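# Tuck chair under desk and park cart in bay

## Task

Roll the office chair fully beneath the desk so it rests upright with every wheel on the floor; move the utility cart into the yellow-taped bay so its four wheels sit inside the tape and none touches it; keep the desk close to its starting spot, with its load still on top and nothing overhanging its edges; the robot must not topple or finish leaning, which counts as failure; at the end release everything and back the robot away.

## Robot and tools

ROBOT: TidyBot++, a single-arm mobile robot. The base is 0.54 m long, 0.50 m wide and 0.38 m high and rolls on four powered casters. On top sits one seven-joint arm with a two-finger gripper. The shoulder is 0.12 m ahead of the base centre and 0.68 m up. Cameras: base_camera (fixed on the base, 644x364) and wrist_camera (fisheye on the hand, 644x476, looks along the fingers). The arm begins folded, hand pointing down, poking up to 0.08 m past the base front.

FRAMES: Base frame has its origin on the floor below the base centre, x forward, y left, z up, metres. hand_pose is reported in it: the point between the finger pads; its z axis runs out along the fingers and the fingers close along its y axis. Odometry frame is the base frame as it was when the scene began; base_odometry counts wheel rotation only, so slip looks like travel, and heading (rad, -3.142 to 3.142) is positive to the left. base_tilt is in degrees, forward and right positive.

move: one action per call. Arguments:
- base: an object with any of translate_m (forward +, -2 to 2 m), strafe_m (left +, -2 to 2 m), rotate_rad (counter-clockwise from above +, -6.3 to 6.3 rad). All are offsets from where the base last reported itself, measured along the base axes at the start of the command; translate and strafe together make one straight-line trip.
- joints: absolute targets by name: joint_1_rad (any angle; positive is clockwise from above, the opposite of heading), joint_2_rad shoulder -2.249 to 2.249 (0 = upper arm vertical, + leans forward), joint_3_rad any angle, joint_4_rad elbow -2.579 to 2.579 (0 straight), joint_5_rad any angle, joint_6_rad wrist -2.099 to 2.099, joint_7_rad any angle (hand down: + is counter-clockwise from above), gripper_pos 0 (open, about 85 mm gap) to 1 (closed). Radians. Unbounded joints go the short way, so turn more than half a revolution in steps.
- target: one list of seven numbers [x, y, z, qw, qx, qy, qz], an absolute hand pose in the base frame (metres, unit quaternion). With target, joints may contain only gripper_pos.
- speeds: caps for this call only: translate_m or strafe_m 0.05 to 0.5 m/s (give only one of them for a combined trip), rotate_rad 0.1 to 1.57 rad/s.
- cameras: list of base_camera, wrist_camera or all; [] for none.
- blocking: true/omitted waits until everything rests; false returns in about 0.5 s while motion continues, and later moves override only what they name.
A move with no action just reports state and images. Any action ends after 15 s; base moves time out at 14 s.

wait(seconds 0 to 10) lets the scene run and reports. stop brakes all running motions. zoom_image(camera, region [x0,y0,x1,y1] in pixels, at most 504x504) enlarges part of the newest image. read_manual gives only licence text. finished_scene(scene = current scene number) ends the scene; the result should stay true once the robot is gone, and this cannot be reversed.

RESULTS: base_status, joint_status and hand_status show moving, done, off_target (resting short and maybe still pushing), stopped, contact_stop, time_out, not_followed, torque_fault or limit_stop_at_motor_heat. The line move sums up the worst status. hand_target is where the joints' targets would put the hand. motor_effort is percent of max torque with the peak in brackets. on_its_own lists unrequested behaviour. Motor temperatures, MOTOR HOT and OVER-TEMPERATURE FAULT report heat. "joint command not followed" / "pose unreachable" mean a check blocked the arm; "ARM HIT" means the arm struck the base or itself. A refused call, or an unrequested stop (contact_stop, time_out, torque fault) cancels the rest of that reply's move, wait and finished_scene calls.

PRACTICAL NOTES: Hand targets usually land within about 3 cm; to correct, add (wanted minus measured) to the previous target. To keep the hand still, resend hand_target, not hand_pose. Low, forward, close-in poses can fail or jam the arm into the base. A held load makes the arm sag. Reach at most about 0.94 m height with the hand down, and only near the base. Closed fingers grip with 100 to 150 N; gripper done at 1 means nothing held.

AVOID: Creep slowly before touching the chair, cart or desk; contact at speed counts as a collision. Don't let the raised arm snag furniture while the base drives or turns, and don't reach far out or swing a stretched arm sideways, or the robot may tip. Pushing with a high hand can lift wheels. Avoid hard shoves, dropping or releasing moving items, excessive gripper force or twisting, and long stretched-out holding that overheats motors. Keep the desk's items on it. Finally open the gripper and drive away.

Each tool is called after "Emit:" as a command line: name --argument value for each argument, lists and objects as JSON in quotes; but a table of rows of numbers goes row by row, as --pt "numbers of a row", without its own name.

## Session

Emit:
move

Scene clock: 0.00 s.
Motor temperatures (°C): [32 32 28 34 40 36 42]
base_odometry: x=+0.000 y=+0.000 heading=+0.000
base_tilt: forward=-0.3 right=-0.1
base_status: not commanded
joint_positions: joint_1_rad=+0.005 joint_2_rad=-0.362 joint_3_rad=+3.111 joint_4_rad=-2.514 joint_5_rad=+0.027 joint_6_rad=-0.918 joint_7_rad=+1.601 gripper_pos=+0.000
joint_status: not commanded
motor_effort: joint_1_rad=-1 joint_2_rad=-1 joint_3_rad=+0 joint_4_rad=+15 joint_5_rad=+0 joint_6_rad=+1 joint_7_rad=+0
hand_pose: x=+0.2546 y=-0.0030 z=+0.5921 quat_wxyz=(+0.017, +0.999, +0.035, +0.035) (m; base frame)
hand_target: x=+0.2545 y=-0.0030 z=+0.5921 quat_wxyz=(+0.017, +0.999, +0.035, +0.035) (m; base frame)
hand_status: not commanded
pictures: base_camera, wrist_camera

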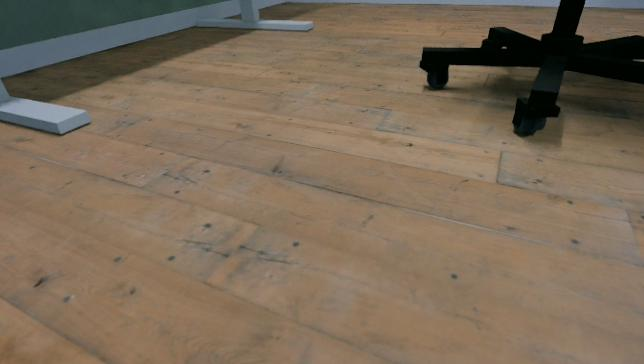

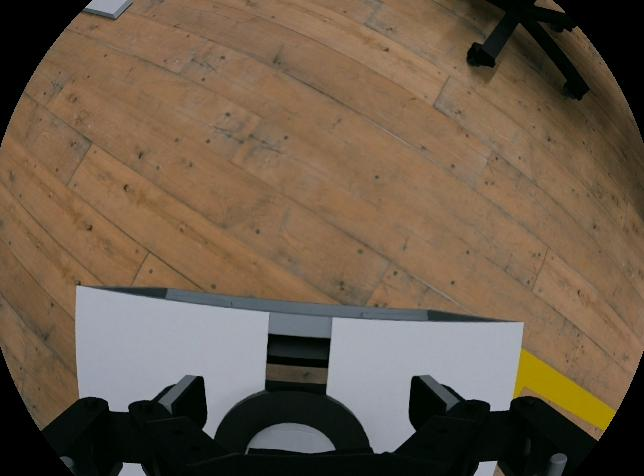

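Emit:
move --joints '{"joint_6_rad":0.25,"joint_1_rad":0}' --cameras '["wrist_camera"]'

Emit:
move --joints '{"joint_1_rad":1.3}' --cameras '["wrist_camera"]'

Emit:
move --joints '{"joint_1_rad":2.6}' --cameras '["wrist_camera"]'

Emit:
move --joints '{"joint_1_rad":-2.3}' --cameras '["wrist_camera"]'

Emit:
move --joints '{"joint_1_rad":-1.1}' --cameras '["wrist_camera"]'

Scene clock: 13.63 s.
Motor temperatures (°C): [32 32 28 34 40 36 42]
move: done
base_odometry: x=+0.000 y=+0.000 heading=+0.000
base_tilt: forward=-0.3 right=-0.1
base_status: not commanded
joint_positions: joint_1_rad=+0.005 joint_2_rad=-0.362 joint_3_rad=+3.111 joint_4_rad=-2.514 joint_5_rad=+0.027 joint_6_rad=+0.202 joint_7_rad=+1.601 gripper_pos=+0.000
joint_status: all done
motor_effort: joint_1_rad=-1(2) joint_2_rad=-6(6) joint_3_rad=+1(1) joint_4_rad=+20(20) joint_5_rad=+1(2) joint_6_rad=+8(9) joint_7_rad=+0(1)
hand_pose: x=+0.5215 y=+0.0139 z=+0.7874 quat_wxyz=(+0.011, +0.827, +0.038, +0.561) (m; base frame)
hand_target: x=+0.5264 y=+0.0164 z=+0.8010 quat_wxyz=(+0.010, +0.813, +0.040, +0.581) (m; base frame)
hand_status: not commanded
pictures: wrist_camera

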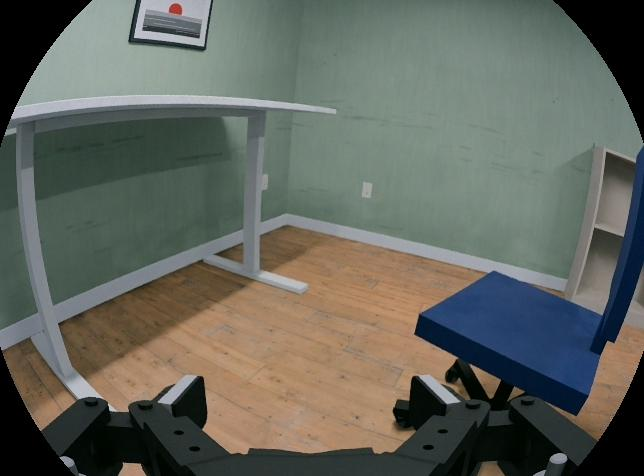

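Scene clock: 16.20 s.
Motor temperatures (°C): [32 32 28 34 40 36 42]
move: done
base_odometry: x=+0.000 y=+0.000 heading=+0.000
base_tilt: forward=-0.3 right=-0.1
base_status: not commanded
joint_positions: joint_1_rad=+1.277 joint_2_rad=-0.362 joint_3_rad=+3.111 joint_4_rad=-2.514 joint_5_rad=+0.027 joint_6_rad=+0.202 joint_7_rad=+1.601 gripper_pos=+0.000
joint_status: all done
motor_effort: joint_1_rad=-1(3) joint_2_rad=-6(6) joint_3_rad=+1(1) joint_4_rad=+20(21) joint_5_rad=+1(2) joint_6_rad=+8(9) joint_7_rad=+0(1)
hand_pose: x=+0.2504 y=-0.3807 z=+0.7875 quat_wxyz=(+0.343, +0.687, -0.461, +0.445) (m; base frame)
hand_target: x=+0.2438 y=-0.3881 z=+0.8010 quat_wxyz=(+0.359, +0.671, -0.461, +0.456) (m; base frame)
hand_status: not commanded
pictures: wrist_camera

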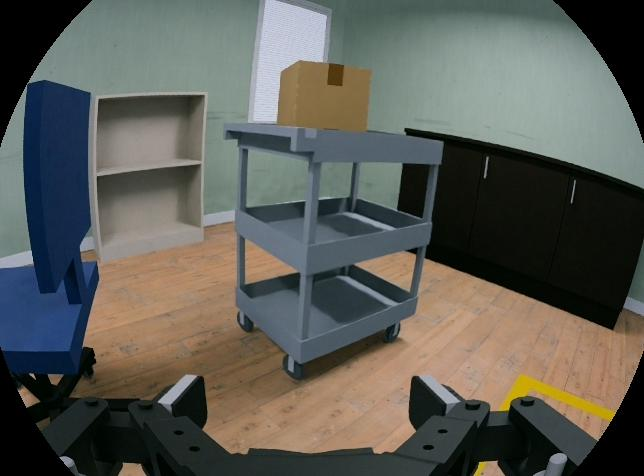

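Scene clock: 18.77 s.
Motor temperatures (°C): [32 32 28 34 40 36 42]
move: done
base_odometry: x=+0.000 y=+0.000 heading=+0.000
base_tilt: forward=-0.3 right=-0.1
base_status: not commanded
joint_positions: joint_1_rad=+2.577 joint_2_rad=-0.362 joint_3_rad=+3.111 joint_4_rad=-2.514 joint_5_rad=+0.027 joint_6_rad=+0.202 joint_7_rad=+1.601 gripper_pos=+0.000
joint_status: all done
motor_effort: joint_1_rad=-1(3) joint_2_rad=-6(6) joint_3_rad=+1(1) joint_4_rad=+20(20) joint_5_rad=+1(2) joint_6_rad=+8(9) joint_7_rad=+0(1)
hand_pose: x=-0.2127 y=-0.2285 z=+0.7875 quat_wxyz=(+0.542, +0.268, -0.783, +0.147) (m; base frame)
hand_target: x=-0.2216 y=-0.2241 z=+0.8010 quat_wxyz=(+0.562, +0.256, -0.773, +0.146) (m; base frame)
hand_status: not commanded
pictures: wrist_camera

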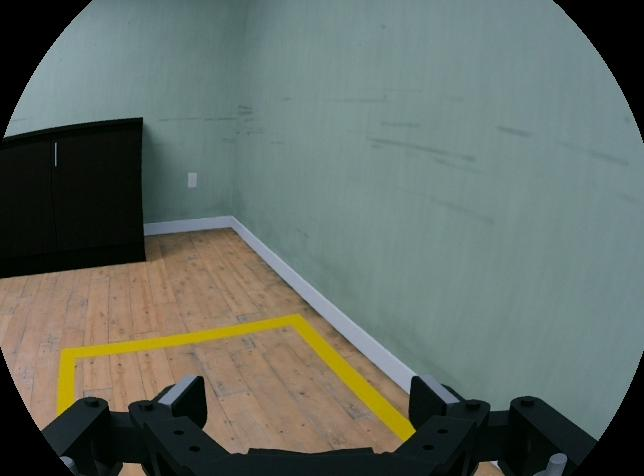

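Scene clock: 21.40 s.
Motor temperatures (°C): [32 32 28 34 40 36 42]
move: done
base_odometry: x=+0.000 y=+0.000 heading=+0.000
base_tilt: forward=-0.3 right=-0.1
base_status: not commanded
joint_positions: joint_1_rad=+3.961 joint_2_rad=-0.362 joint_3_rad=+3.111 joint_4_rad=-2.514 joint_5_rad=+0.027 joint_6_rad=+0.202 joint_7_rad=+1.601 gripper_pos=+0.000
joint_status: all done
motor_effort: joint_1_rad=-1(2) joint_2_rad=-6(6) joint_3_rad=+0(1) joint_4_rad=+20(20) joint_5_rad=+1(2) joint_6_rad=+9(9) joint_7_rad=+0(1)
hand_pose: x=-0.1673 y=+0.2832 z=+0.7875 quat_wxyz=(+0.511, -0.293, -0.774, -0.233) (m; base frame)
hand_target: x=-0.1647 y=+0.2929 z=+0.8010 quat_wxyz=(+0.526, -0.296, -0.758, -0.246) (m; base frame)
hand_status: not commanded
pictures: wrist_camera

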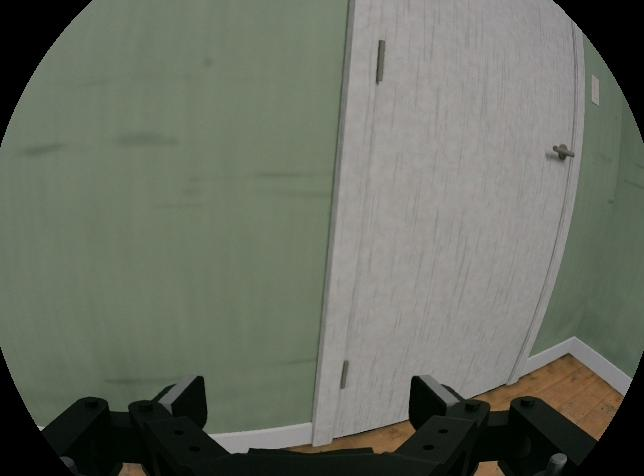

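Scene clock: 23.87 s.
Motor temperatures (°C): [32 32 28 34 40 36 42]
move: done
base_odometry: x=+0.000 y=+0.000 heading=+0.000
base_tilt: forward=-0.3 right=-0.1
base_status: not commanded
joint_positions: joint_1_rad=+5.161 joint_2_rad=-0.362 joint_3_rad=+3.111 joint_4_rad=-2.514 joint_5_rad=+0.027 joint_6_rad=+0.202 joint_7_rad=+1.601 gripper_pos=+0.000
joint_status: all done
motor_effort: joint_1_rad=-1(3) joint_2_rad=-6(6) joint_3_rad=+1(1) joint_4_rad=+20(21) joint_5_rad=+1(2) joint_6_rad=+9(9) joint_7_rad=+0(1)
hand_pose: x=+0.2792 y=+0.3695 z=+0.7875 quat_wxyz=(+0.290, -0.679, -0.474, -0.480) (m; base frame)
hand_target: x=+0.2892 y=+0.3705 z=+0.8010 quat_wxyz=(+0.295, -0.673, -0.459, -0.500) (m; base frame)
hand_status: not commanded
pictures: wrist_camera

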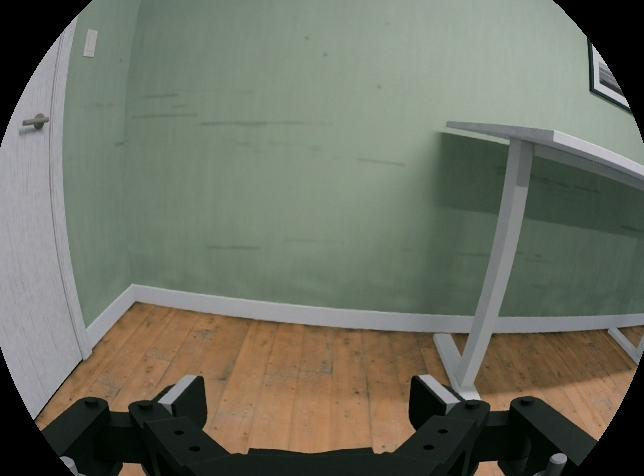

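Emit:
move --joints '{"joint_1_rad":0}' --base '{"translate_m":-0.1,"strafe_m":-0.98,"rotate_rad":-0.635}'

Emit:
move --joints '{"joint_1_rad":-1.5}'

Emit:
move --joints '{"joint_1_rad":-2.8}'

Scene clock: 161.17 s.
Motor temperatures (°C): [32 32 28 34 39 36 42]
move: done
base_odometry: x=-0.100 y=-0.980 heading=-0.636
base_tilt: forward=-0.3 right=-0.1
base_status: done
joint_positions: joint_1_rad=+6.262 joint_2_rad=-0.362 joint_3_rad=+3.111 joint_4_rad=-2.514 joint_5_rad=+0.027 joint_6_rad=+0.204 joint_7_rad=+1.601 gripper_pos=+0.000
joint_status: all done
motor_effort: joint_1_rad=-1(3) joint_2_rad=-6(9) joint_3_rad=+0(2) joint_4_rad=+20(21) joint_5_rad=+1(2) joint_6_rad=+8(9) joint_7_rad=+0(1)
hand_pose: x=+0.5212 y=+0.0245 z=+0.7880 quat_wxyz=(-0.004, -0.826, -0.049, -0.562) (m; base frame)
hand_target: x=+0.5264 y=+0.0164 z=+0.8010 quat_wxyz=(-0.010, -0.813, -0.040, -0.581) (m; base frame)
hand_status: not commanded
pictures: base_camera, wrist_camera

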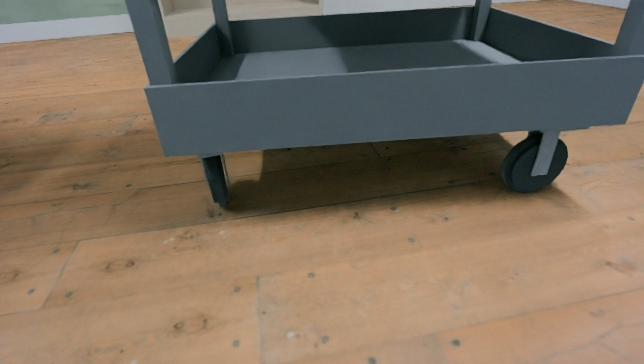

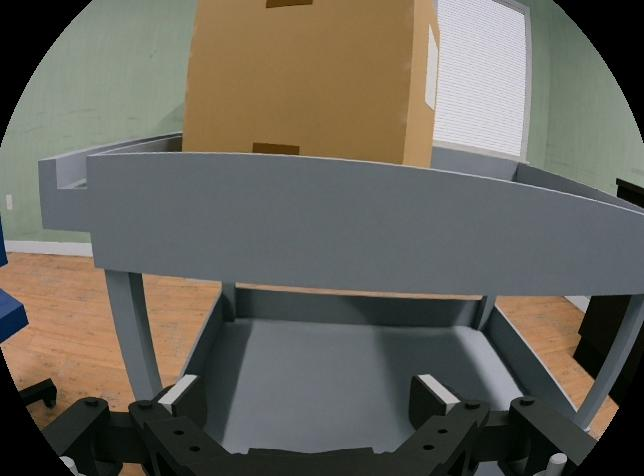

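Scene clock: 163.90 s.
Motor temperatures (°C): [32 32 28 34 39 36 42]
move: done
base_odometry: x=-0.100 y=-0.980 heading=-0.636
base_tilt: forward=-0.3 right=-0.1
base_status: not commanded
joint_positions: joint_1_rad=+4.806 joint_2_rad=-0.362 joint_3_rad=+3.111 joint_4_rad=-2.514 joint_5_rad=+0.027 joint_6_rad=+0.204 joint_7_rad=+1.601 gripper_pos=+0.000
joint_status: all done
motor_effort: joint_1_rad=-1(3) joint_2_rad=-6(6) joint_3_rad=+0(1) joint_4_rad=+20(20) joint_5_rad=+1(2) joint_6_rad=+8(9) joint_7_rad=+0(1)
hand_pose: x=+0.1408 y=+0.4024 z=+0.7880 quat_wxyz=(+0.371, -0.584, -0.586, -0.422) (m; base frame)
hand_target: x=+0.1315 y=+0.4075 z=+0.8010 quat_wxyz=(+0.389, -0.568, -0.583, -0.431) (m; base frame)
hand_status: not commanded
pictures: base_camera, wrist_camera

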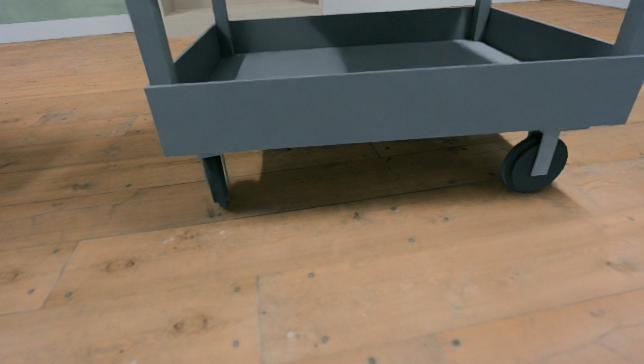

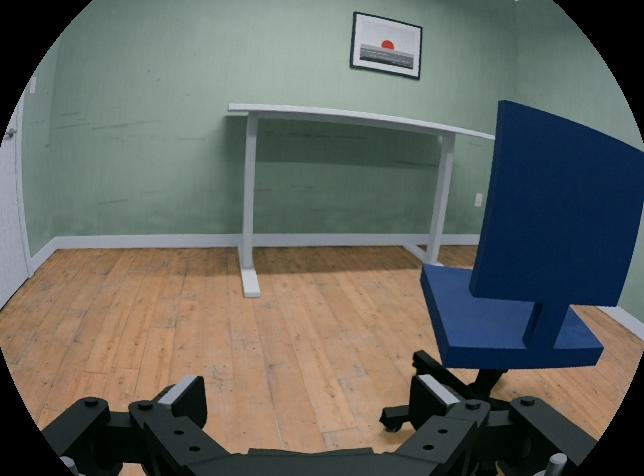

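Scene clock: 166.47 s.
Motor temperatures (°C): [32 32 28 34 39 36 42]
move: done
base_odometry: x=-0.100 y=-0.980 heading=-0.636
base_tilt: forward=-0.3 right=-0.1
base_status: not commanded
joint_positions: joint_1_rad=+3.506 joint_2_rad=-0.362 joint_3_rad=+3.111 joint_4_rad=-2.514 joint_5_rad=+0.027 joint_6_rad=+0.204 joint_7_rad=+1.601 gripper_pos=+0.000
joint_status: all done
motor_effort: joint_1_rad=-1(3) joint_2_rad=-6(6) joint_3_rad=+1(1) joint_4_rad=+20(21) joint_5_rad=+0(2) joint_6_rad=+8(9) joint_7_rad=+0(1)
hand_pose: x=-0.2629 y=+0.1286 z=+0.7880 quat_wxyz=(+0.551, -0.110, -0.820, -0.112) (m; base frame)
hand_target: x=-0.2703 y=+0.1210 z=+0.8010 quat_wxyz=(+0.570, -0.099, -0.808, -0.108) (m; base frame)
hand_status: not commanded
pictures: base_camera, wrist_camera

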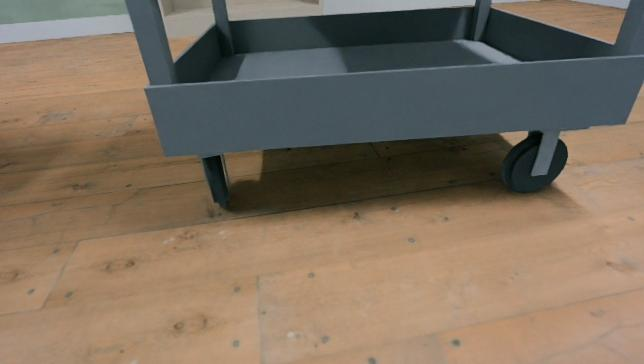

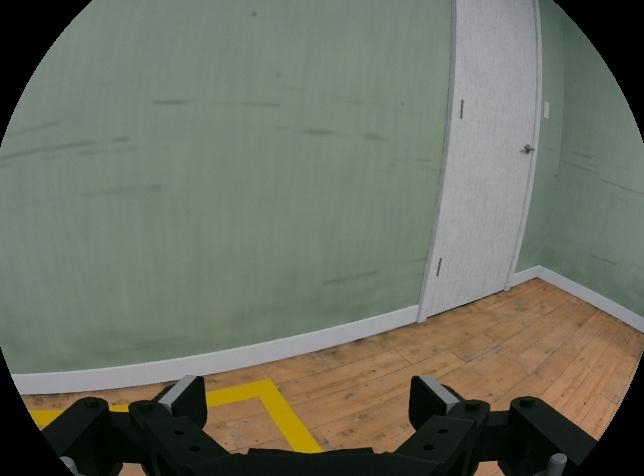

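Emit:
move --joints '{"joint_1_rad":3.14,"joint_6_rad":-0.9}' --base '{"translate_m":0.2,"strafe_m":-0.08}'

Emit:
move --base '{"translate_m":0.4,"rotate_rad":0}' --speeds '{"translate_m":0.08}'

Emit:
move --base '{"translate_m":-0.7}'

Emit:
move --base '{"rotate_rad":1.571}'

Emit:
move --base '{"strafe_m":-0.35}'

Scene clock: 214.90 s.
Motor temperatures (°C): [32 32 28 34 39 36 42]
move: done
base_odometry: x=+0.013 y=-1.163 heading=-0.636
base_tilt: forward=-0.3 right=-0.1
base_status: done
joint_positions: joint_1_rad=+3.163 joint_2_rad=-0.363 joint_3_rad=+3.111 joint_4_rad=-2.514 joint_5_rad=+0.027 joint_6_rad=-0.839 joint_7_rad=+1.601 gripper_pos=+0.000
joint_status: all done
motor_effort: joint_1_rad=-1(2) joint_2_rad=-1(9) joint_3_rad=+0(1) joint_4_rad=+16(20) joint_5_rad=+1(2) joint_6_rad=+2(9) joint_7_rad=+0(1)
hand_pose: x=-0.0413 y=+0.0046 z=+0.5951 quat_wxyz=(+0.075, +0.027, -0.997, -0.017) (m; base frame)
hand_target: x=-0.0222 y=+0.0019 z=+0.5925 quat_wxyz=(+0.044, +0.038, -0.998, -0.016) (m; base frame)
hand_status: not commanded
pictures: base_camera, wrist_camera

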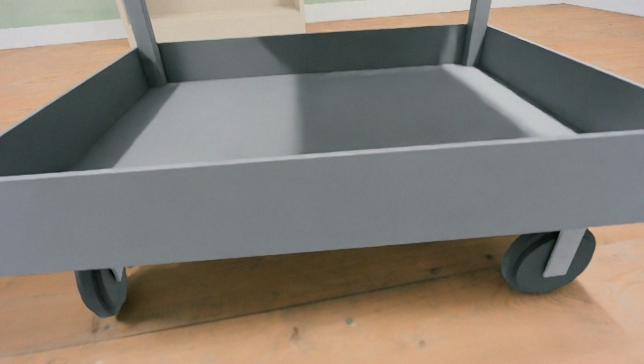

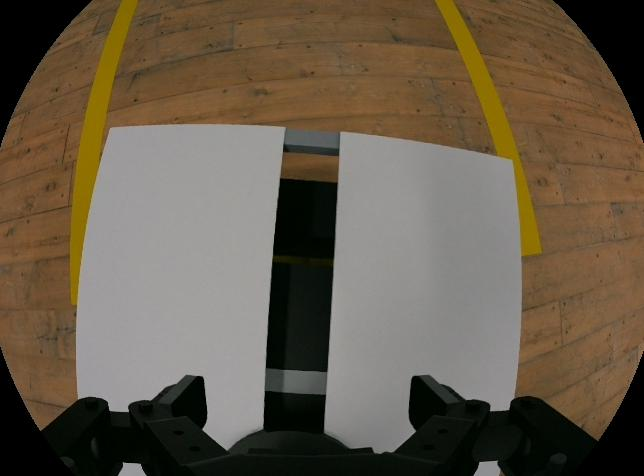

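Scene clock: 220.40 s.
Motor temperatures (°C): [32 32 28 34 39 36 42]
move: done
base_odometry: x=+0.335 y=-1.401 heading=-0.636
base_tilt: forward=-0.3 right=-0.1
base_status: done
joint_positions: joint_1_rad=+3.162 joint_2_rad=-0.363 joint_3_rad=+3.111 joint_4_rad=-2.514 joint_5_rad=+0.027 joint_6_rad=-0.847 joint_7_rad=+1.601 gripper_pos=+0.000
joint_status: not commanded
motor_effort: joint_1_rad=-1(1) joint_2_rad=-2(4) joint_3_rad=+1(1) joint_4_rad=+16(17) joint_5_rad=+2(2) joint_6_rad=+1(2) joint_7_rad=+0(1)
hand_pose: x=-0.0391 y=+0.0046 z=+0.5948 quat_wxyz=(+0.072, +0.028, -0.997, -0.017) (m; base frame)
hand_target: x=-0.0222 y=+0.0019 z=+0.5925 quat_wxyz=(+0.044, +0.038, -0.998, -0.016) (m; base frame)
hand_status: not commanded
pictures: base_camera, wrist_camera

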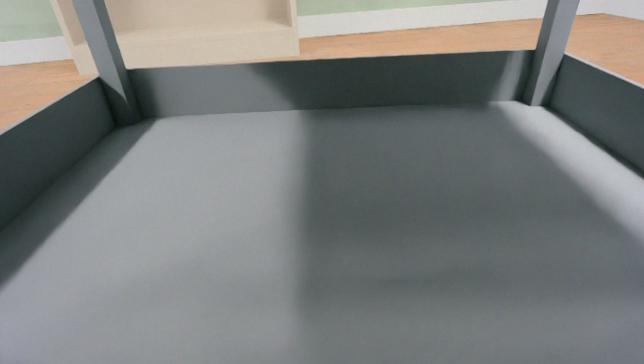

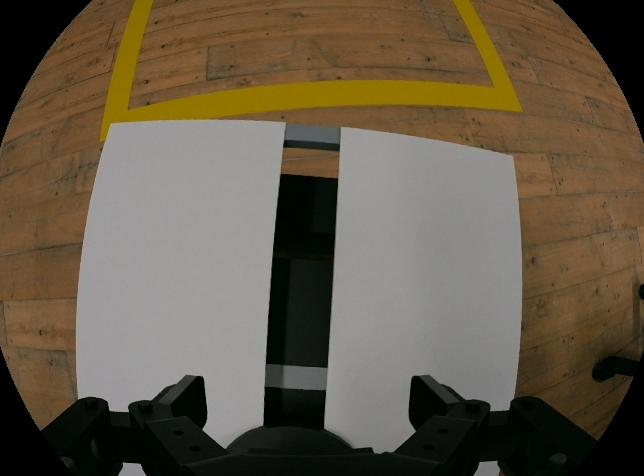

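Scene clock: 223.07 s.
Motor temperatures (°C): [32 32 28 34 39 36 42]
move: done
base_odometry: x=-0.228 y=-0.985 heading=-0.637
base_tilt: forward=-0.3 right=-0.1
base_status: done
joint_positions: joint_1_rad=+3.162 joint_2_rad=-0.362 joint_3_rad=+3.111 joint_4_rad=-2.514 joint_5_rad=+0.027 joint_6_rad=-0.853 joint_7_rad=+1.601 gripper_pos=+0.000
joint_status: not commanded
motor_effort: joint_1_rad=+0(1) joint_2_rad=-1(4) joint_3_rad=+0(1) joint_4_rad=+16(17) joint_5_rad=+1(2) joint_6_rad=+2(3) joint_7_rad=+0(1)
hand_pose: x=-0.0372 y=+0.0046 z=+0.5945 quat_wxyz=(+0.068, +0.028, -0.997, -0.017) (m; base frame)
hand_target: x=-0.0222 y=+0.0019 z=+0.5925 quat_wxyz=(+0.044, +0.038, -0.998, -0.016) (m; base frame)
hand_status: not commanded
pictures: base_camera, wrist_camera

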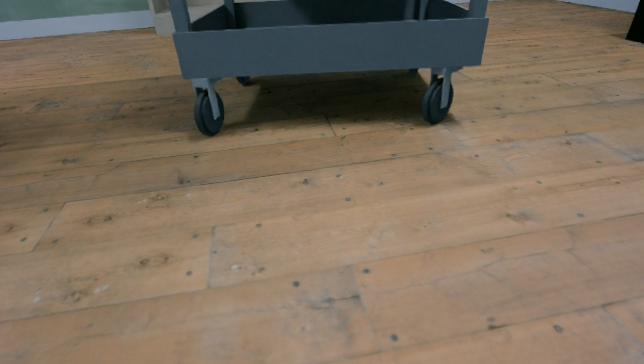

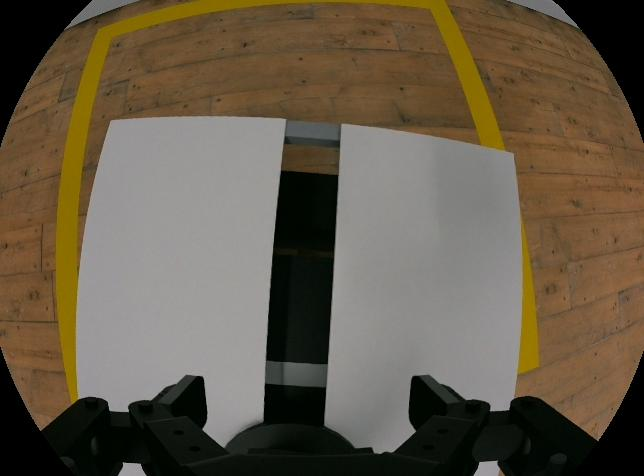

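Scene clock: 225.37 s.
Motor temperatures (°C): [32 32 28 34 39 36 42]
move: done
base_odometry: x=-0.228 y=-0.985 heading=+0.934
base_tilt: forward=-0.3 right=-0.1
base_status: done
joint_positions: joint_1_rad=+3.161 joint_2_rad=-0.362 joint_3_rad=+3.111 joint_4_rad=-2.514 joint_5_rad=+0.027 joint_6_rad=-0.853 joint_7_rad=+1.601 gripper_pos=+0.000
joint_status: not commanded
motor_effort: joint_1_rad=-1(2) joint_2_rad=-1(2) joint_3_rad=+1(1) joint_4_rad=+16(16) joint_5_rad=+2(2) joint_6_rad=+2(2) joint_7_rad=+0(1)
hand_pose: x=-0.0372 y=+0.0044 z=+0.5945 quat_wxyz=(+0.068, +0.028, -0.997, -0.017) (m; base frame)
hand_target: x=-0.0222 y=+0.0019 z=+0.5925 quat_wxyz=(+0.044, +0.038, -0.998, -0.016) (m; base frame)
hand_status: not commanded
pictures: base_camera, wrist_camera

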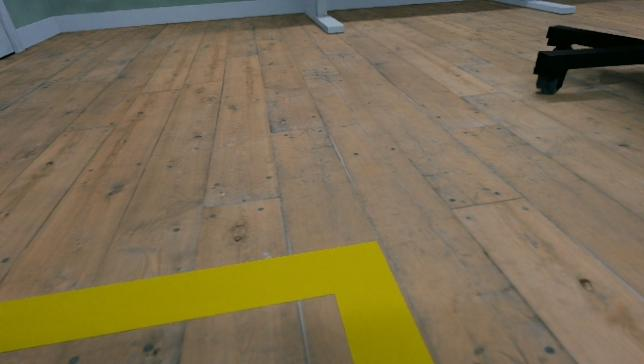

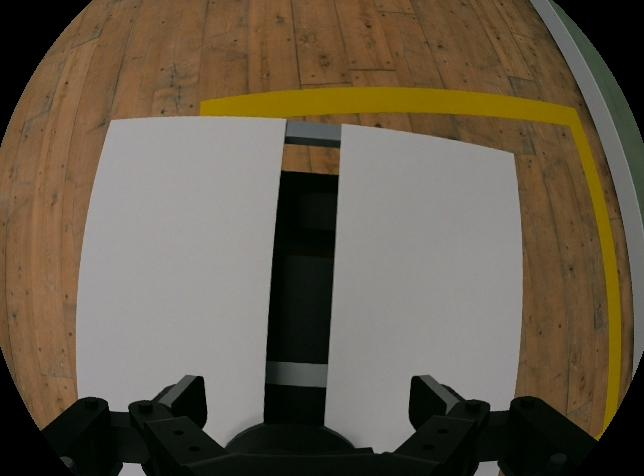

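Scene clock: 227.23 s.
Motor temperatures (°C): [32 32 28 34 39 36 42]
move: done
base_odometry: x=+0.054 y=-1.193 heading=+0.934
base_tilt: forward=-0.3 right=-0.1
base_status: done
joint_positions: joint_1_rad=+3.161 joint_2_rad=-0.362 joint_3_rad=+3.111 joint_4_rad=-2.514 joint_5_rad=+0.027 joint_6_rad=-0.853 joint_7_rad=+1.601 gripper_pos=+0.000
joint_status: not commanded
motor_effort: joint_1_rad=-1(1) joint_2_rad=-2(2) joint_3_rad=+0(2) joint_4_rad=+15(16) joint_5_rad=+1(3) joint_6_rad=+2(2) joint_7_rad=+0(1)
hand_pose: x=-0.0372 y=+0.0044 z=+0.5945 quat_wxyz=(+0.068, +0.028, -0.997, -0.017) (m; base frame)
hand_target: x=-0.0222 y=+0.0019 z=+0.5925 quat_wxyz=(+0.044, +0.038, -0.998, -0.016) (m; base frame)
hand_status: not commanded
pictures: base_camera, wrist_camera

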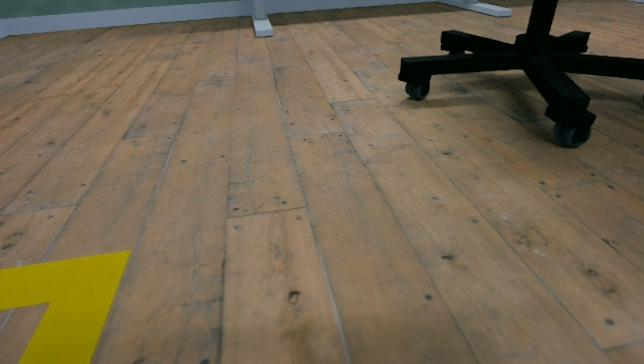

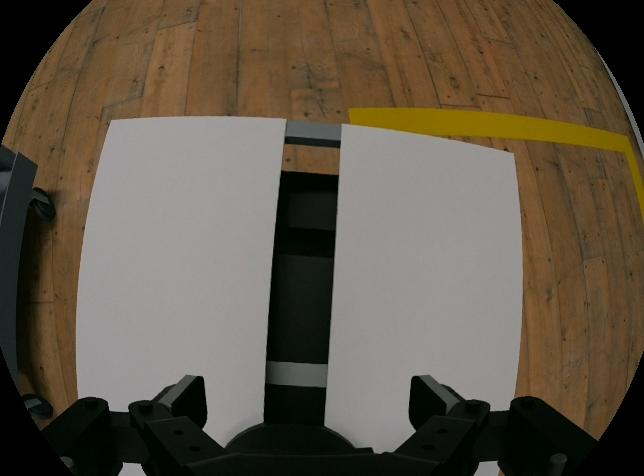

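Emit:
move --base '{"translate_m":0.45,"strafe_m":-0.28}' --cameras '["base_camera"]'

Emit:
move --joints '{"joint_1_rad":1.57,"joint_6_rad":0.25}' --cameras '["wrist_camera"]'

Scene clock: 246.00 s.
Motor temperatures (°C): [32 32 28 34 39 36 42]
move: done
base_odometry: x=+0.546 y=-0.998 heading=+0.934
base_tilt: forward=-0.3 right=-0.1
base_status: done
joint_positions: joint_1_rad=+3.161 joint_2_rad=-0.362 joint_3_rad=+3.111 joint_4_rad=-2.514 joint_5_rad=+0.027 joint_6_rad=-0.853 joint_7_rad=+1.601 gripper_pos=+0.000
joint_status: not commanded
motor_effort: joint_1_rad=-1(2) joint_2_rad=-1(3) joint_3_rad=+1(1) joint_4_rad=+16(17) joint_5_rad=+1(2) joint_6_rad=+1(2) joint_7_rad=+0(1)
hand_pose: x=-0.0370 y=+0.0044 z=+0.5944 quat_wxyz=(+0.068, +0.028, -0.997, -0.017) (m; base frame)
hand_target: x=-0.0222 y=+0.0019 z=+0.5925 quat_wxyz=(+0.044, +0.038, -0.998, -0.016) (m; base frame)
hand_status: not commanded
pictures: base_camera

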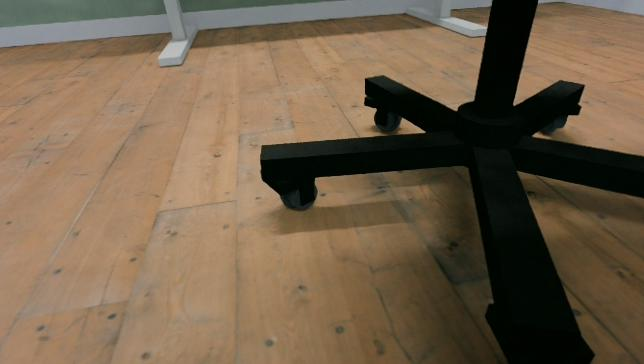

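Scene clock: 248.80 s.
Motor temperatures (°C): [32 32 28 34 39 36 42]
move: done
base_odometry: x=+0.546 y=-0.998 heading=+0.934
base_tilt: forward=-0.3 right=-0.1
base_status: not commanded
joint_positions: joint_1_rad=+1.592 joint_2_rad=-0.362 joint_3_rad=+3.111 joint_4_rad=-2.513 joint_5_rad=+0.027 joint_6_rad=+0.196 joint_7_rad=+1.601 gripper_pos=+0.000
joint_status: all done
motor_effort: joint_1_rad=-1(3) joint_2_rad=-6(6) joint_3_rad=+1(1) joint_4_rad=+20(20) joint_5_rad=+1(2) joint_6_rad=+9(10) joint_7_rad=+0(1)
hand_pose: x=+0.1260 y=-0.4019 z=+0.7858 quat_wxyz=(+0.406, +0.608, -0.564, +0.384) (m; base frame)
hand_target: x=+0.1357 y=-0.4074 z=+0.8010 quat_wxyz=(+0.417, +0.603, -0.547, +0.404) (m; base frame)
hand_status: not commanded
pictures: wrist_camera

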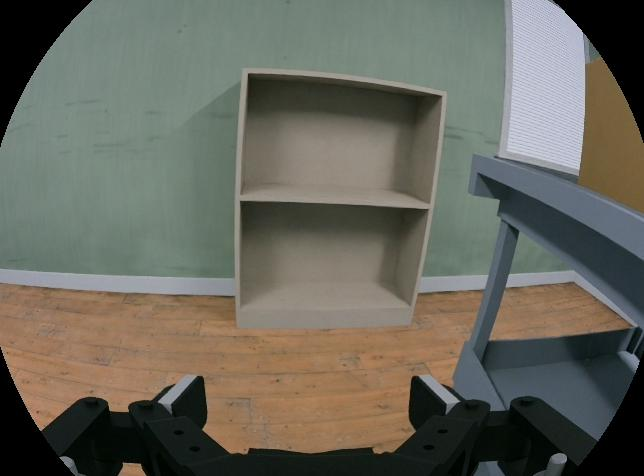

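Emit:
move --base '{"translate_m":-0.3}' --joints '{"joint_1_rad":0,"joint_2_rad":-0.8,"joint_6_rad":-0.1}'

Scene clock: 272.93 s.
Motor temperatures (°C): [32 32 28 34 39 36 42]
move: done
base_odometry: x=+0.368 y=-1.239 heading=+0.934
base_tilt: forward=-0.3 right=-0.1
base_status: done
joint_positions: joint_1_rad=+0.022 joint_2_rad=-0.775 joint_3_rad=+3.111 joint_4_rad=-2.513 joint_5_rad=+0.027 joint_6_rad=-0.035 joint_7_rad=+1.601 gripper_pos=+0.000
joint_status: all done
motor_effort: joint_1_rad=-1(2) joint_2_rad=+4(8) joint_3_rad=+1(2) joint_4_rad=+23(23) joint_5_rad=+1(2) joint_6_rad=+9(11) joint_7_rad=+0(1)
hand_pose: x=+0.4393 y=+0.0049 z=+0.8668 quat_wxyz=(+0.027, +0.775, +0.028, +0.631) (m; base frame)
hand_target: x=+0.4300 y=+0.0110 z=+0.8545 quat_wxyz=(+0.021, +0.787, +0.037, +0.616) (m; base frame)
hand_status: not commanded
pictures: base_camera, wrist_camera

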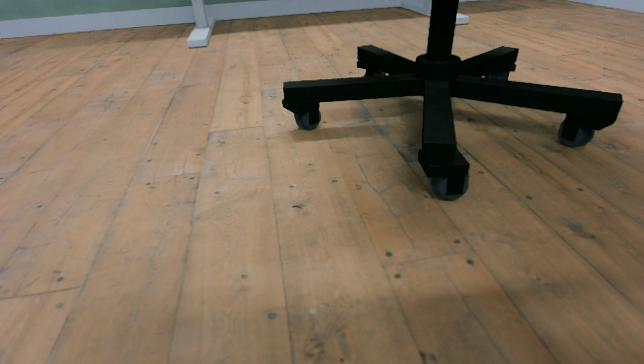

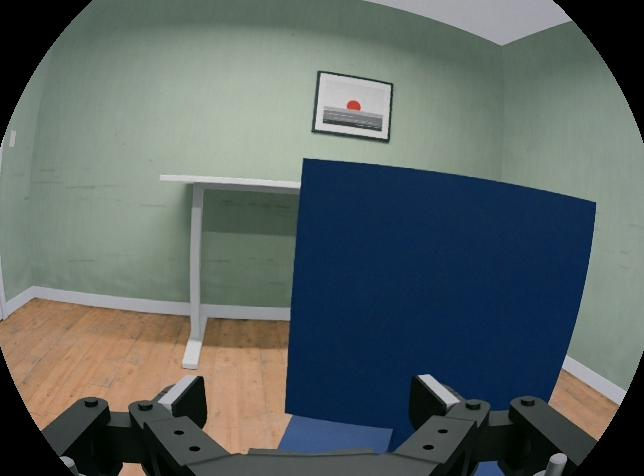

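Emit:
move --joints '{"joint_1_rad":3.14,"joint_6_rad":-0.9}' --base '{"translate_m":0.3}' --cameras '[]'

Emit:
move --base '{"translate_m":0.02,"strafe_m":-0.17}' --speeds '{"strafe_m":0.1}'

Emit:
move --base '{"translate_m":0.35}' --speeds '{"translate_m":0.08}'

Scene clock: 315.87 s.
Motor temperatures (°C): [32 32 28 34 39 36 42]
move: done
base_odometry: x=+0.546 y=-0.998 heading=+0.935
base_tilt: forward=-0.3 right=-0.1
base_status: done
joint_positions: joint_1_rad=+3.117 joint_2_rad=-0.791 joint_3_rad=+3.111 joint_4_rad=-2.513 joint_5_rad=+0.027 joint_6_rad=-0.838 joint_7_rad=+1.601 gripper_pos=+0.000
joint_status: all done
motor_effort: joint_1_rad=-1(3) joint_2_rad=+7(7) joint_3_rad=+1(2) joint_4_rad=+20(23) joint_5_rad=+1(2) joint_6_rad=+5(10) joint_7_rad=+0(1)
hand_pose: x=-0.0634 y=-0.0032 z=+0.6700 quat_wxyz=(+0.287, +0.045, -0.957, -0.020) (m; base frame)
hand_target: x=-0.0468 y=+0.0019 z=+0.6609 quat_wxyz=(+0.260, +0.034, -0.965, -0.024) (m; base frame)
hand_status: not commanded
pictures: none
No camera images: "cameras" was empty.

Scene clock: 318.20 s.
Motor temperatures (°C): [32 32 28 34 39 36 42]
move: done
base_odometry: x=+0.694 y=-1.083 heading=+0.937
base_tilt: forward=-0.2 right=-0.3
base_status: done
joint_positions: joint_1_rad=+3.122 joint_2_rad=-0.789 joint_3_rad=+3.111 joint_4_rad=-2.513 joint_5_rad=+0.027 joint_6_rad=-0.841 joint_7_rad=+1.601 gripper_pos=+0.000
joint_status: not commanded
motor_effort: joint_1_rad=+0(3) joint_2_rad=+5(8) joint_3_rad=+1(2) joint_4_rad=+21(21) joint_5_rad=+1(2) joint_6_rad=+5(5) joint_7_rad=+0(1)
hand_pose: x=-0.0624 y=-0.0023 z=+0.6690 quat_wxyz=(+0.284, +0.043, -0.958, -0.021) (m; base frame)
hand_target: x=-0.0468 y=+0.0019 z=+0.6609 quat_wxyz=(+0.260, +0.034, -0.965, -0.024) (m; base frame)
hand_status: not commanded
pictures: base_camera, wrist_camera

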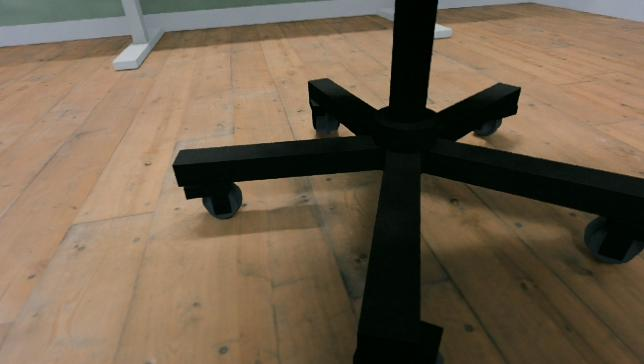

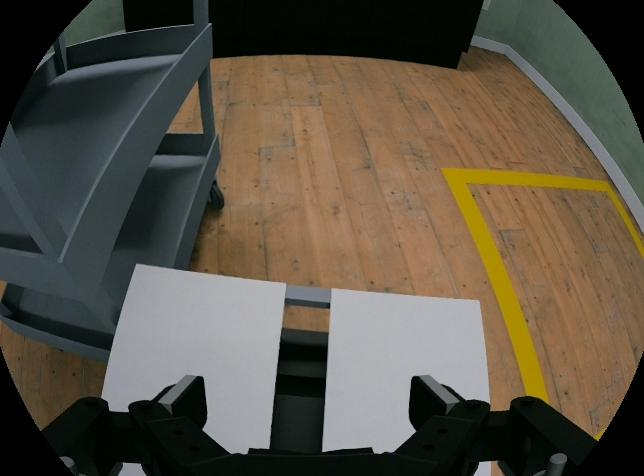

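Scene clock: 323.07 s.
Motor temperatures (°C): [32 32 28 34 39 36 42]
move: done
base_odometry: x=+0.902 y=-0.801 heading=+0.936
base_tilt: forward=-0.3 right=-0.2
base_status: done
joint_positions: joint_1_rad=+3.124 joint_2_rad=-0.792 joint_3_rad=+3.111 joint_4_rad=-2.513 joint_5_rad=+0.027 joint_6_rad=-0.843 joint_7_rad=+1.601 gripper_pos=+0.000
joint_status: not commanded
motor_effort: joint_1_rad=-1(2) joint_2_rad=+7(9) joint_3_rad=+1(1) joint_4_rad=+21(21) joint_5_rad=+1(2) joint_6_rad=+5(6) joint_7_rad=+1(1)
hand_pose: x=-0.0619 y=-0.0020 z=+0.6692 quat_wxyz=(+0.284, +0.042, -0.958, -0.021) (m; base frame)
hand_target: x=-0.0468 y=+0.0019 z=+0.6609 quat_wxyz=(+0.260, +0.034, -0.965, -0.024) (m; base frame)
hand_status: not commanded
pictures: base_camera, wrist_camera

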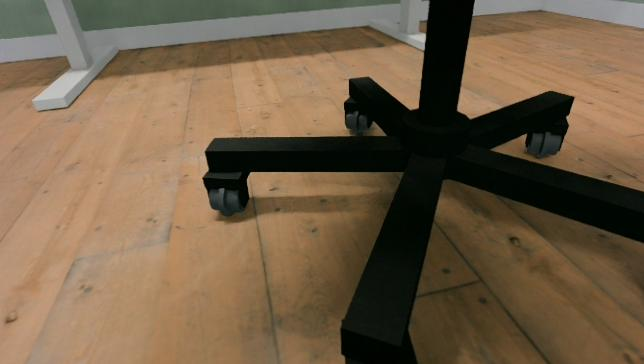

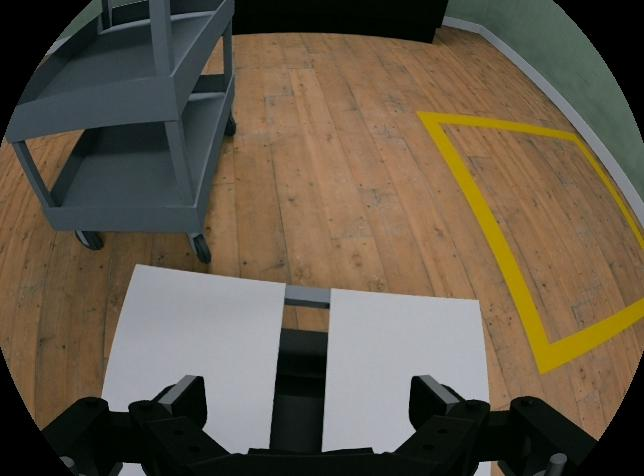

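Emit:
move --base '{"translate_m":-0.08}' --joints '{"joint_1_rad":0.0,"joint_2_rad":-1.2,"joint_6_rad":-0.3,"joint_4_rad":-2.0}' --cameras '["wrist_camera"]'

Scene clock: 337.33 s.
Motor temperatures (°C): [32 32 28 34 39 36 42]
move: done
base_odometry: x=+0.855 y=-0.865 heading=+0.937
base_tilt: forward=-0.3 right=-0.1
base_status: done
joint_positions: joint_1_rad=+0.022 joint_2_rad=-1.174 joint_3_rad=+3.111 joint_4_rad=-2.020 joint_5_rad=+0.027 joint_6_rad=-0.351 joint_7_rad=+1.601 gripper_pos=+0.000
joint_status: all done
motor_effort: joint_1_rad=-1(3) joint_2_rad=+17(18) joint_3_rad=+2(2) joint_4_rad=+19(23) joint_5_rad=+1(2) joint_6_rad=+8(10) joint_7_rad=+0(1)
hand_pose: x=+0.2562 y=+0.0108 z=+1.1661 quat_wxyz=(+0.037, +0.563, +0.021, +0.825) (m; base frame)
hand_target: x=+0.2296 y=+0.0147 z=+1.1940 quat_wxyz=(+0.029, +0.522, +0.026, +0.852) (m; base frame)
hand_status: not commanded
pictures: wrist_camera

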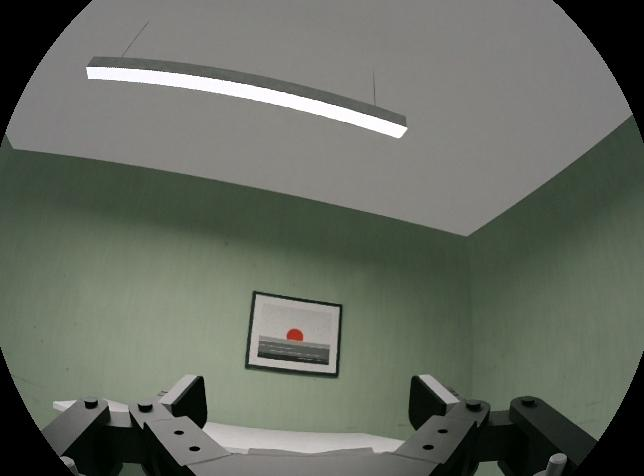

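Emit:
move --joints '{"joint_6_rad":-1.45}' --cameras '["wrist_camera"]'

Scene clock: 361.10 s.
Motor temperatures (°C): [32 32 28 34 39 36 42]
move: done
base_odometry: x=+0.855 y=-0.865 heading=+0.937
base_tilt: forward=-0.3 right=-0.1
base_status: not commanded
joint_positions: joint_1_rad=+0.022 joint_2_rad=-1.176 joint_3_rad=+3.111 joint_4_rad=-2.011 joint_5_rad=+0.027 joint_6_rad=-1.393 joint_7_rad=+1.601 gripper_pos=+0.000
joint_status: all done
motor_effort: joint_1_rad=+0(1) joint_2_rad=+18(18) joint_3_rad=+1(2) joint_4_rad=+18(20) joint_5_rad=+2(2) joint_6_rad=+7(11) joint_7_rad=+0(1)
hand_pose: x=+0.2098 y=-0.0027 z=+0.8641 quat_wxyz=(+0.034, +0.897, +0.012, +0.440) (m; base frame)
hand_target: x=+0.1944 y=-0.0011 z=+0.8576 quat_wxyz=(+0.030, +0.902, +0.020, +0.431) (m; base frame)
hand_status: not commanded
pictures: wrist_camera

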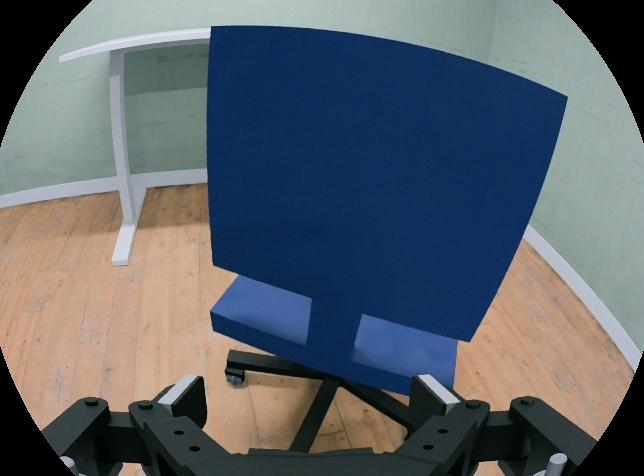

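Emit:
move --base '{"translate_m":-0.05,"strafe_m":-0.38,"rotate_rad":0.3}' --cameras '["base_camera"]'

Emit:
move --base '{"translate_m":0.22}' --speeds '{"translate_m":0.1}'

Emit:
move --base '{"translate_m":0.25}' --speeds '{"translate_m":0.08}'

Scene clock: 411.17 s.
Motor temperatures (°C): [32 32 28 34 39 36 42]
move: done
base_odometry: x=+1.131 y=-1.130 heading=+1.237
base_tilt: forward=-0.3 right=-0.1
base_status: done
joint_positions: joint_1_rad=+0.012 joint_2_rad=-1.179 joint_3_rad=+3.111 joint_4_rad=-2.011 joint_5_rad=+0.027 joint_6_rad=-1.394 joint_7_rad=+1.601 gripper_pos=+0.000
joint_status: not commanded
motor_effort: joint_1_rad=-1(4) joint_2_rad=+18(19) joint_3_rad=+1(4) joint_4_rad=+18(18) joint_5_rad=+2(3) joint_6_rad=+7(8) joint_7_rad=+0(1)
hand_pose: x=+0.2092 y=-0.0017 z=+0.8644 quat_wxyz=(+0.032, +0.896, +0.016, +0.442) (m; base frame)
hand_target: x=+0.1944 y=-0.0011 z=+0.8576 quat_wxyz=(+0.030, +0.902, +0.020, +0.431) (m; base frame)
hand_status: not commanded
pictures: base_camera

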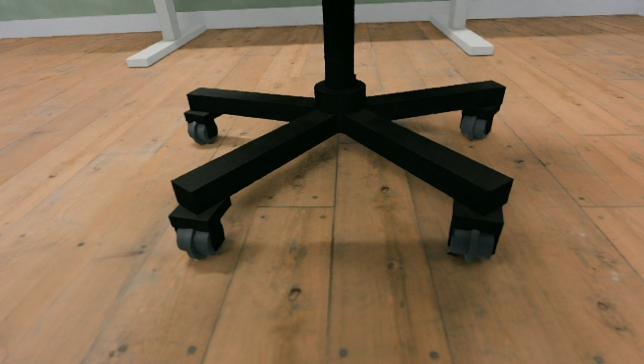

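Scene clock: 413.90 s.
Motor temperatures (°C): [32 32 28 34 39 36 42]
move: done
base_odometry: x=+1.204 y=-0.922 heading=+1.237
base_tilt: forward=-0.3 right=-0.1
base_status: done
joint_positions: joint_1_rad=+0.012 joint_2_rad=-1.182 joint_3_rad=+3.111 joint_4_rad=-2.011 joint_5_rad=+0.027 joint_6_rad=-1.394 joint_7_rad=+1.601 gripper_pos=+0.000
joint_status: not commanded
motor_effort: joint_1_rad=-1(1) joint_2_rad=+18(20) joint_3_rad=+1(2) joint_4_rad=+17(19) joint_5_rad=+2(3) joint_6_rad=+7(8) joint_7_rad=+0(1)
hand_pose: x=+0.2086 y=-0.0017 z=+0.8647 quat_wxyz=(+0.032, +0.896, +0.016, +0.443) (m; base frame)
hand_target: x=+0.1944 y=-0.0011 z=+0.8576 quat_wxyz=(+0.030, +0.902, +0.020, +0.431) (m; base frame)
hand_status: not commanded
pictures: base_camera, wrist_camera

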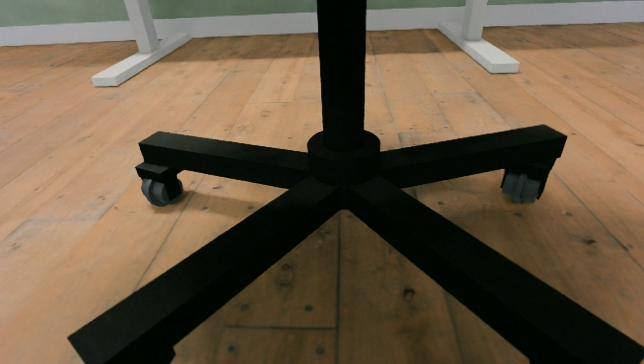

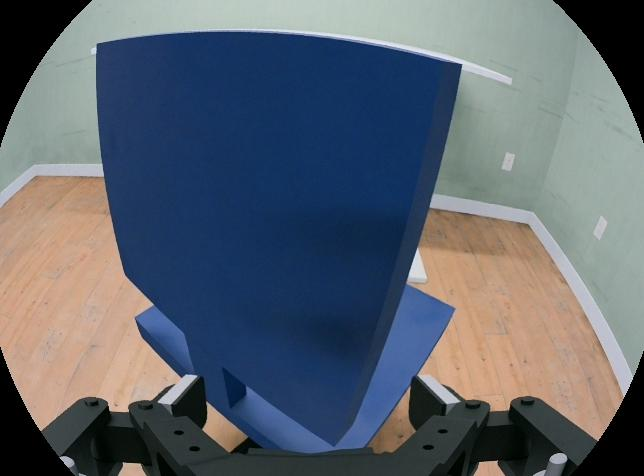

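Scene clock: 417.53 s.
Motor temperatures (°C): [32 32 28 34 39 36 42]
move: done
base_odometry: x=+1.286 y=-0.686 heading=+1.237
base_tilt: forward=-0.3 right=-0.1
base_status: done
joint_positions: joint_1_rad=+0.012 joint_2_rad=-1.185 joint_3_rad=+3.111 joint_4_rad=-2.011 joint_5_rad=+0.027 joint_6_rad=-1.394 joint_7_rad=+1.601 gripper_pos=+0.000
joint_status: not commanded
motor_effort: joint_1_rad=-1(2) joint_2_rad=+18(20) joint_3_rad=+1(2) joint_4_rad=+18(19) joint_5_rad=+2(2) joint_6_rad=+7(8) joint_7_rad=+0(1)
hand_pose: x=+0.2082 y=-0.0017 z=+0.8649 quat_wxyz=(+0.032, +0.895, +0.016, +0.444) (m; base frame)
hand_target: x=+0.1944 y=-0.0011 z=+0.8576 quat_wxyz=(+0.030, +0.902, +0.020, +0.431) (m; base frame)
hand_status: not commanded
pictures: base_camera, wrist_camera

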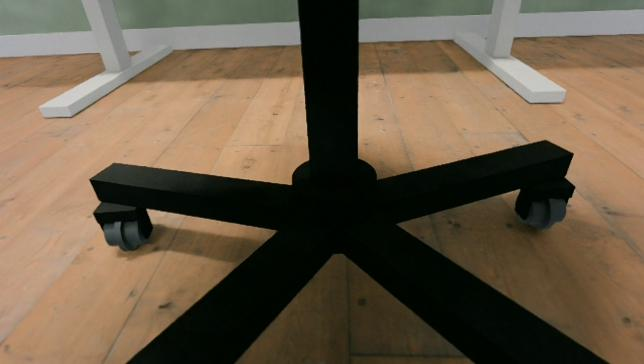

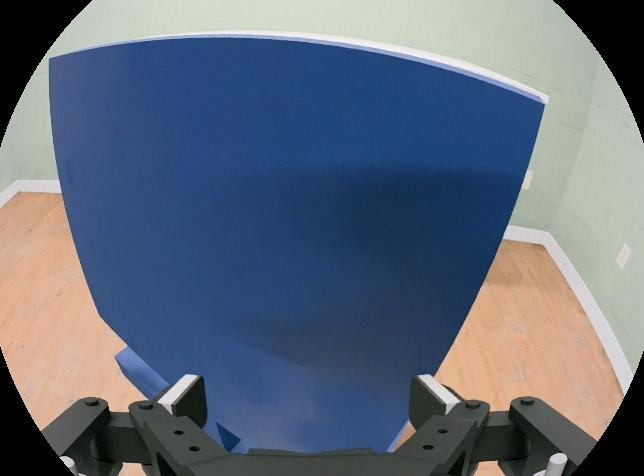

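Emit:
move --base '{"translate_m":0.4}' --speeds '{"translate_m":0.08}'

Scene clock: 435.30 s.
Motor temperatures (°C): [32 32 28 34 39 36 42]
move: done
base_odometry: x=+1.417 y=-0.308 heading=+1.237
base_tilt: forward=-0.3 right=-0.1
base_status: done
joint_positions: joint_1_rad=+0.012 joint_2_rad=-1.186 joint_3_rad=+3.111 joint_4_rad=-2.011 joint_5_rad=+0.027 joint_6_rad=-1.394 joint_7_rad=+1.601 gripper_pos=+0.000
joint_status: not commanded
motor_effort: joint_1_rad=-1(2) joint_2_rad=+18(20) joint_3_rad=+2(2) joint_4_rad=+17(19) joint_5_rad=+1(2) joint_6_rad=+7(8) joint_7_rad=+0(1)
hand_pose: x=+0.2079 y=-0.0017 z=+0.8650 quat_wxyz=(+0.032, +0.895, +0.016, +0.445) (m; base frame)
hand_target: x=+0.1944 y=-0.0011 z=+0.8576 quat_wxyz=(+0.030, +0.902, +0.020, +0.431) (m; base frame)
hand_status: not commanded
pictures: base_camera, wrist_camera

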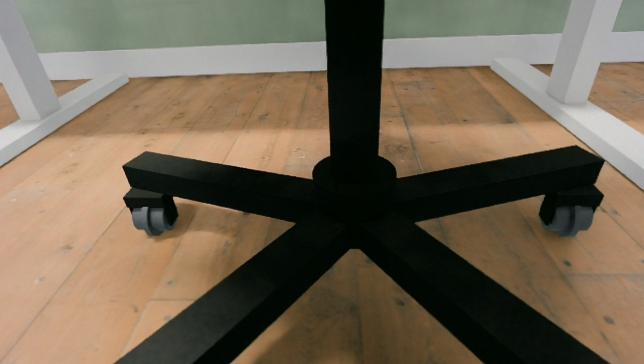

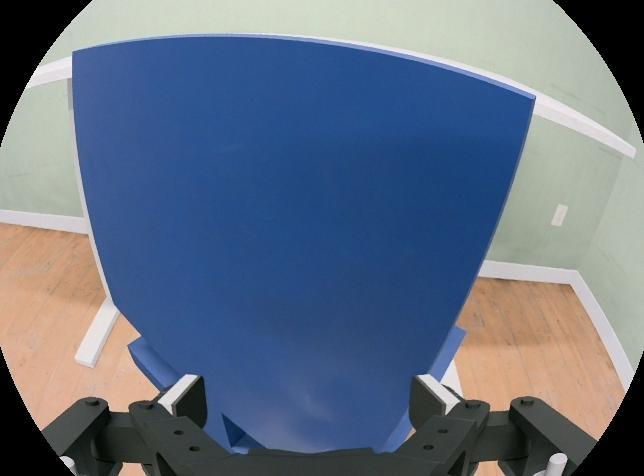

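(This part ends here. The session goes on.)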